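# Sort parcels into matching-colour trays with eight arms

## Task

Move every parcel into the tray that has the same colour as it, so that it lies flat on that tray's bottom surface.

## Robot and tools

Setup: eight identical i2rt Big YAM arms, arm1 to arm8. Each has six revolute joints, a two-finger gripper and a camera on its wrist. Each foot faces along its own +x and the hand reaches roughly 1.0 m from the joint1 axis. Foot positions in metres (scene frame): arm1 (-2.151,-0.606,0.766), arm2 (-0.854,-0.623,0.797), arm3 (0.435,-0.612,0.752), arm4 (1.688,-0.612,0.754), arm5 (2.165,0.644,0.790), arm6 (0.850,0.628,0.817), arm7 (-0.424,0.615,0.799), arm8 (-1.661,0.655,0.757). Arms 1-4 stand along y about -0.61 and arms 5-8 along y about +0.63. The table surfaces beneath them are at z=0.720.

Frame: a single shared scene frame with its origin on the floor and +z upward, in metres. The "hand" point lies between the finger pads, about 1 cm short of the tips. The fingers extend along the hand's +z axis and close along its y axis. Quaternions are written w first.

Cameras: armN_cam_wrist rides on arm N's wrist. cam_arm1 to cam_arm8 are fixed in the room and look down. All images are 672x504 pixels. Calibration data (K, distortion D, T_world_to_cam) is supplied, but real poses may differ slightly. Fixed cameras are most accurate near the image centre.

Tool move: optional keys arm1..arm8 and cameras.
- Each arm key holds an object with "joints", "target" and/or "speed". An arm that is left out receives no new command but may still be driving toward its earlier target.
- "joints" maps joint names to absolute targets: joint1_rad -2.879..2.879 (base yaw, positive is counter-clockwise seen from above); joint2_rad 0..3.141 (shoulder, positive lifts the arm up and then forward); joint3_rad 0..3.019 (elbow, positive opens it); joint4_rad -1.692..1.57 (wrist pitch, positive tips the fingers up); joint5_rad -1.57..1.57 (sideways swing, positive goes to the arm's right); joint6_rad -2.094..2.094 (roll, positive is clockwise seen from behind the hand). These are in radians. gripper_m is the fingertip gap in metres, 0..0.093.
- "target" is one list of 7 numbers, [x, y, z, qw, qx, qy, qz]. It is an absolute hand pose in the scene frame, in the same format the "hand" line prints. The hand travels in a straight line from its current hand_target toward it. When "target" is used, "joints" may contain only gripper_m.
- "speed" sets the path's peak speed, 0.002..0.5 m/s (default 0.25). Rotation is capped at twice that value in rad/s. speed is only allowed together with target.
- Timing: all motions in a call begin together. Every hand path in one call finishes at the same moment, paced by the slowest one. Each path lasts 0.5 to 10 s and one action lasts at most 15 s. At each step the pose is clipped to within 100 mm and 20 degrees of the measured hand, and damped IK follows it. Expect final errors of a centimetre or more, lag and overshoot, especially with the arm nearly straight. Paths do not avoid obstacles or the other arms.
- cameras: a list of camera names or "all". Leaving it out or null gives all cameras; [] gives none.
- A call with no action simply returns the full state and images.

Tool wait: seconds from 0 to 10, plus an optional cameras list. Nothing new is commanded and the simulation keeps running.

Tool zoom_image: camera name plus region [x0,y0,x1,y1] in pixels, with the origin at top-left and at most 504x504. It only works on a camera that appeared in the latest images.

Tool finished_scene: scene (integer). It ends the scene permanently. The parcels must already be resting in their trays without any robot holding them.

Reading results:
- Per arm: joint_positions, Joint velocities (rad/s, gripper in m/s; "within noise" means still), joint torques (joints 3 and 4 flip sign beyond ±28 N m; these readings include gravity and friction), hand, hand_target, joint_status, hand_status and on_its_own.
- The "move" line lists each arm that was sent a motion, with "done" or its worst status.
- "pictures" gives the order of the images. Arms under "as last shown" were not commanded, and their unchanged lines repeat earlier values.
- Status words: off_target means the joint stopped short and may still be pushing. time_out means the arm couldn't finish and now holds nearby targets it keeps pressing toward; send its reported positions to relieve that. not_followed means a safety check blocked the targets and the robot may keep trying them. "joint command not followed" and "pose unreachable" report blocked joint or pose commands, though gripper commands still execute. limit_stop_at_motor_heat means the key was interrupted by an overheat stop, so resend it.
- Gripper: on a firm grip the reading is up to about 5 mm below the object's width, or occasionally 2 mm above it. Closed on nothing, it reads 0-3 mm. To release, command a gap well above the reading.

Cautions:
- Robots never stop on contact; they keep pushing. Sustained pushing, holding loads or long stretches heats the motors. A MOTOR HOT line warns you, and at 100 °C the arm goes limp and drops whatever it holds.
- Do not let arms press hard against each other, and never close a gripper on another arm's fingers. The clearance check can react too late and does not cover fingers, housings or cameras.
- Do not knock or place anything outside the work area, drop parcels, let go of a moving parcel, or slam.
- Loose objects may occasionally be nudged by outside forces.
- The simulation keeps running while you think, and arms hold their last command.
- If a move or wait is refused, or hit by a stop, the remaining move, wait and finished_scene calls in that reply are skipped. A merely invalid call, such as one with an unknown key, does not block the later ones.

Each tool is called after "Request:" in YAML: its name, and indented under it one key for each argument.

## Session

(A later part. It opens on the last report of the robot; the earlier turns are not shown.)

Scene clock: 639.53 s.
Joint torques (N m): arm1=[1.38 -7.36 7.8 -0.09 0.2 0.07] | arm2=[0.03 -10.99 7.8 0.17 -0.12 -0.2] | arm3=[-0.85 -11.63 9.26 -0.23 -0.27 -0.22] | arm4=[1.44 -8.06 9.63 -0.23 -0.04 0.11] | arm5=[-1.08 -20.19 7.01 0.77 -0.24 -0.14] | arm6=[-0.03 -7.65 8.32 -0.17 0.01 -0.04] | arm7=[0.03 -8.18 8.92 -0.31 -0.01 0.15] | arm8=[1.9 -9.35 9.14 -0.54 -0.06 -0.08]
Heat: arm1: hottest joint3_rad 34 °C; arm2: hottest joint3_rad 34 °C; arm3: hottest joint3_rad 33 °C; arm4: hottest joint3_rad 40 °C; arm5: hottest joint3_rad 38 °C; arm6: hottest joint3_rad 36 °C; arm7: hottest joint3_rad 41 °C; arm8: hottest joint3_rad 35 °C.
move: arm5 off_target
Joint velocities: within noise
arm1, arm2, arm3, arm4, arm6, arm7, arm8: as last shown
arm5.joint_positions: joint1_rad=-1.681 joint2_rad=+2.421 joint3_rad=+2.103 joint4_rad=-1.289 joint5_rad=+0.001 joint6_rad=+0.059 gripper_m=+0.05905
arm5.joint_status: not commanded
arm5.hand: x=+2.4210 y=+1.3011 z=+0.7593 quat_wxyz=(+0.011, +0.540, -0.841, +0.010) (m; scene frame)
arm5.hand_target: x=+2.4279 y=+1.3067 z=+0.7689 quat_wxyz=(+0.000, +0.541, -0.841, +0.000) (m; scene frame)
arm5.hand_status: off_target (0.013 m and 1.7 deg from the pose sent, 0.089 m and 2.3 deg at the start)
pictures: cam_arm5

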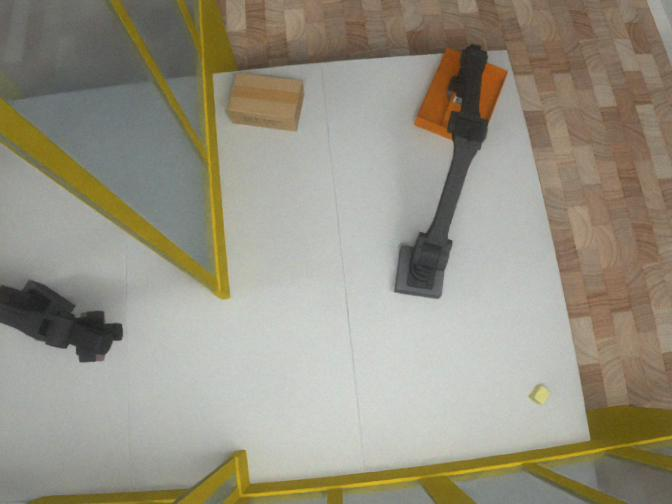

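Request:
move:
  arm5: {"joints":{"gripper_m":0.093}}
  cameras: ["arm5_cam_wrist"]

Request:
move:
  arm5: {"target":[2.426,1.303,0.90,0,-0.541,0.841,0],"speed":0.25}
  cameras: []

Request:
move:
  arm5: {"target":[2.294,0.979,1.0,0,-0.541,0.841,0],"speed":0.4}
  cameras: ["cam_arm5"]

Request:
zoom_image:
  camera: "cam_arm5"
  region: [390, 20, 530, 160]

Scene clock: 652.47 s.
Joint torques (N m): arm1=[1.73 -7.47 7.91 -0.16 0.2 0.07] | arm2=[0.03 -10.99 7.8 0.17 -0.12 -0.2] | arm3=[-0.97 -11.46 9.26 -0.25 -0.28 -0.21] | arm4=[1.38 -8 9.63 -0.24 -0.03 0.11] | arm5=[-1.08 -21.42 7.16 0.66 -0.24 -0.11] | arm6=[0.03 -7.59 8.29 -0.17 0 -0.03] | arm7=[-0.03 -8.35 8.87 -0.25 -0.02 0.13] | arm8=[2.37 -9.11 9.14 -0.53 -0.07 -0.09]
Heat: arm1: hottest joint3_rad 34 °C; arm2: hottest joint3_rad 34 °C; arm3: hottest joint3_rad 33 °C; arm4: hottest joint3_rad 40 °C; arm5: hottest joint3_rad 38 °C; arm6: hottest joint3_rad 36 °C; arm7: hottest joint3_rad 41 °C; arm8: hottest joint3_rad 35 °C.
move: arm5 done
Joint velocities: within noise
arm1, arm2, arm4, arm6, arm7, arm8: as last shown
arm3.joint_positions: joint1_rad=-1.232 joint2_rad=+1.299 joint3_rad=+1.232 joint4_rad=-1.510 joint5_rad=+0.000 joint6_rad=-0.259 gripper_m=+0.09297
arm3.joint_status: not commanded
arm3.hand: x=+0.5324 y=-0.2615 z=+0.9965 quat_wxyz=(-0.001, +0.703, -0.712, +0.001) (m; scene frame)
arm3.hand_target: x=+0.5320 y=-0.2649 z=+1.0000 quat_wxyz=(+0.000, +0.707, -0.707, +0.000) (m; scene frame)
arm3.hand_status: not commanded
arm5.joint_positions: joint1_rad=-1.681 joint2_rad=+2.421 joint3_rad=+2.103 joint4_rad=-1.289 joint5_rad=+0.001 joint6_rad=+0.059 gripper_m=+0.09282
arm5.joint_status: all done
arm5.hand: x=+2.4210 y=+1.3012 z=+0.7593 quat_wxyz=(+0.011, +0.540, -0.841, +0.010) (m; scene frame)
arm5.hand_target: x=+2.4280 y=+1.3067 z=+0.7689 quat_wxyz=(+0.000, +0.541, -0.841, +0.000) (m; scene frame)
arm5.hand_status: not commanded
pictures: arm5_cam_wrist
camera_calibration:
arm5_cam_wrist: T_world_to_cam=[[0.904495, -0.426367, 0.00997081, -1.64151], [-0.348242, -0.72486, 0.594396, 1.34255], [-0.246203, -0.5411, -0.804111, 2.03483], [0, 0, 0, 1]] pos_world=[2.45325, 1.37432, 0.85459]

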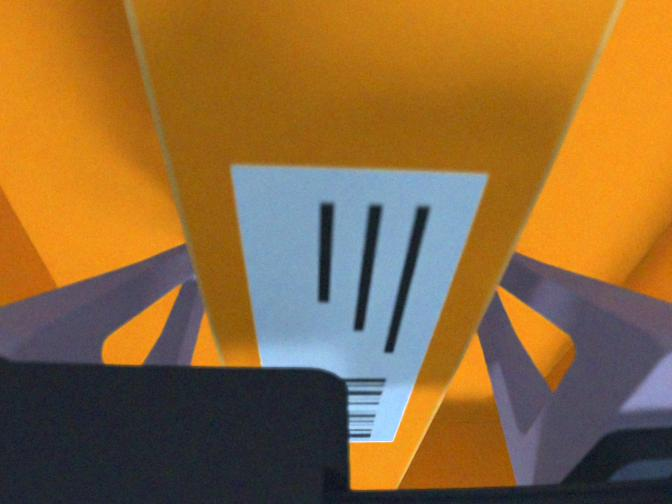

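Scene clock: 653.97 s.
Joint torques (N m): arm1=[1.61 -7.59 7.94 -0.1 0.21 0.09] | arm2=[0.03 -10.99 7.82 0.17 -0.12 -0.2] | arm3=[-0.97 -11.46 9.25 -0.23 -0.28 -0.22] | arm4=[1.44 -8 9.65 -0.24 -0.03 0.11] | arm5=[-1.32 -20.13 10.04 -0.23 -0.23 -0.12] | arm6=[0.03 -7.65 8.29 -0.17 0 -0.04] | arm7=[0.03 -8.12 8.9 -0.25 -0.01 0.13] | arm8=[2.26 -9.17 9.2 -0.53 -0.07 -0.09]
Heat: arm1: hottest joint3_rad 34 °C; arm2: hottest joint3_rad 34 °C; arm3: hottest joint3_rad 33 °C; arm4: hottest joint3_rad 40 °C; arm5: hottest joint3_rad 38 °C; arm6: hottest joint3_rad 36 °C; arm7: hottest joint3_rad 41 °C; arm8: hottest joint3_rad 35 °C.
move: arm5 off_target
Joint velocities: within noise
arm1, arm2, arm3, arm4, arm7, arm8: as last shown
arm5.joint_positions: joint1_rad=-1.681 joint2_rad=+2.310 joint3_rad=+2.235 joint4_rad=-1.535 joint5_rad=+0.001 joint6_rad=+0.059 gripper_m=+0.09289
arm5.joint_status: not commanded
arm5.hand: x=+2.4181 y=+1.2942 z=+0.8855 quat_wxyz=(+0.012, +0.540, -0.841, +0.010) (m; scene frame)
arm5.hand_target: x=+2.4258 y=+1.3022 z=+0.9001 quat_wxyz=(-0.001, +0.541, -0.841, +0.000) (m; scene frame)
arm5.hand_status: off_target (0.019 m and 1.8 deg from the pose sent, 0.141 m and 1.7 deg at the start; pose on its path clipped on 5 of 45 steps)
arm6.joint_positions: joint1_rad=+0.246 joint2_rad=+1.314 joint3_rad=+1.076 joint4_rad=-1.337 joint5_rad=+0.000 joint6_rad=-0.370 gripper_m=+0.09288
arm6.joint_status: not commanded
arm6.hand: x=+1.1870 y=+0.4966 z=+0.9951 quat_wxyz=(+0.002, -0.001, -1.000, -0.001) (m; scene frame)
arm6.hand_target: x=+1.1860 y=+0.5000 z=+1.0000 quat_wxyz=(+0.000, +0.000, -1.000, +0.000) (m; scene frame)
arm6.hand_status: not commanded
pictures: none
No camera images: "cameras" was empty.

Scene clock: 655.83 s.
Joint torques (N m): arm1=[1.73 -7.71 7.98 -0.03 0.22 0.08] | arm2=[0.03 -10.99 7.82 0.17 -0.12 -0.2] | arm3=[-0.85 -11.46 9.29 -0.21 -0.28 -0.21] | arm4=[1.44 -8 9.65 -0.24 -0.03 0.11] | arm5=[-1.26 -7.18 7.02 -0.01 -0.23 -0.05] | arm6=[-0.03 -7.59 8.31 -0.17 0 -0.03] | arm7=[-0.03 -8.41 8.88 -0.2 -0.01 0.13] | arm8=[2.26 -9.35 9.14 -0.5 -0.06 -0.09]
Heat: arm1: hottest joint3_rad 34 °C; arm2: hottest joint3_rad 34 °C; arm3: hottest joint3_rad 33 °C; arm4: hottest joint3_rad 40 °C; arm5: hottest joint3_rad 38 °C; arm6: hottest joint3_rad 36 °C; arm7: hottest joint3_rad 41 °C; arm8: hottest joint3_rad 35 °C.
move: arm5 done
Joint velocities: within noise
arm1, arm2, arm3, arm4, arm6, arm7, arm8: as last shown
arm5.joint_positions: joint1_rad=-1.681 joint2_rad=+1.301 joint3_rad=+1.133 joint4_rad=-1.408 joint5_rad=+0.001 joint6_rad=+0.059 gripper_m=+0.09289
arm5.joint_status: not commanded
arm5.hand: x=+2.2956 y=+0.9796 z=+0.9968 quat_wxyz=(-0.001, +0.540, -0.842, +0.000) (m; scene frame)
arm5.hand_target: x=+2.2940 y=+0.9790 z=+1.0000 quat_wxyz=(+0.000, +0.541, -0.841, +0.000) (m; scene frame)
arm5.hand_status: done (0.004 m and 0.2 deg from the pose sent, 0.358 m and 1.8 deg at the start)
pictures: cam_arm5

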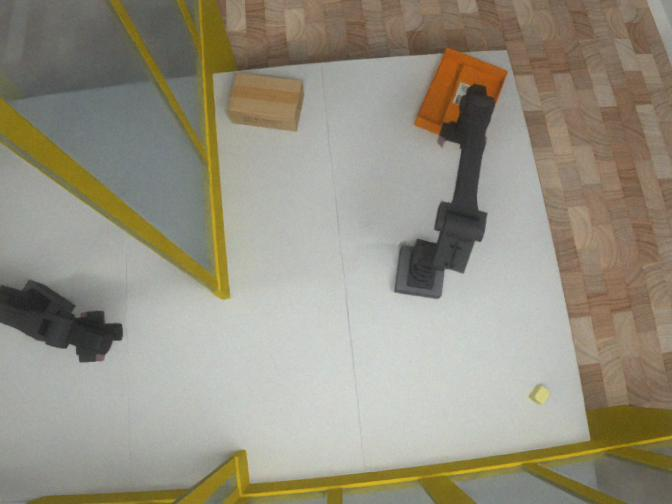

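Scaled by 3.600.

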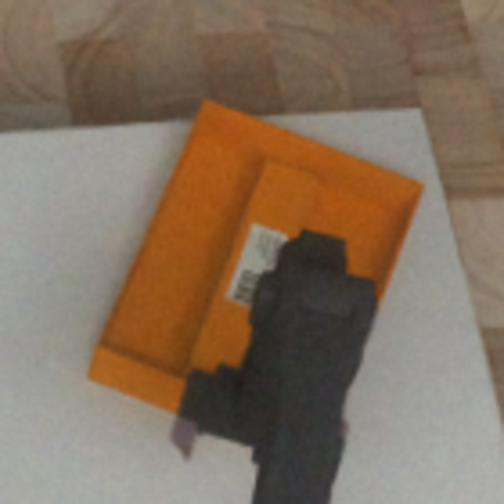

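In the tray, flat.

Request:
finished_scene:
  scene: 1

The scene is finished: the task was done.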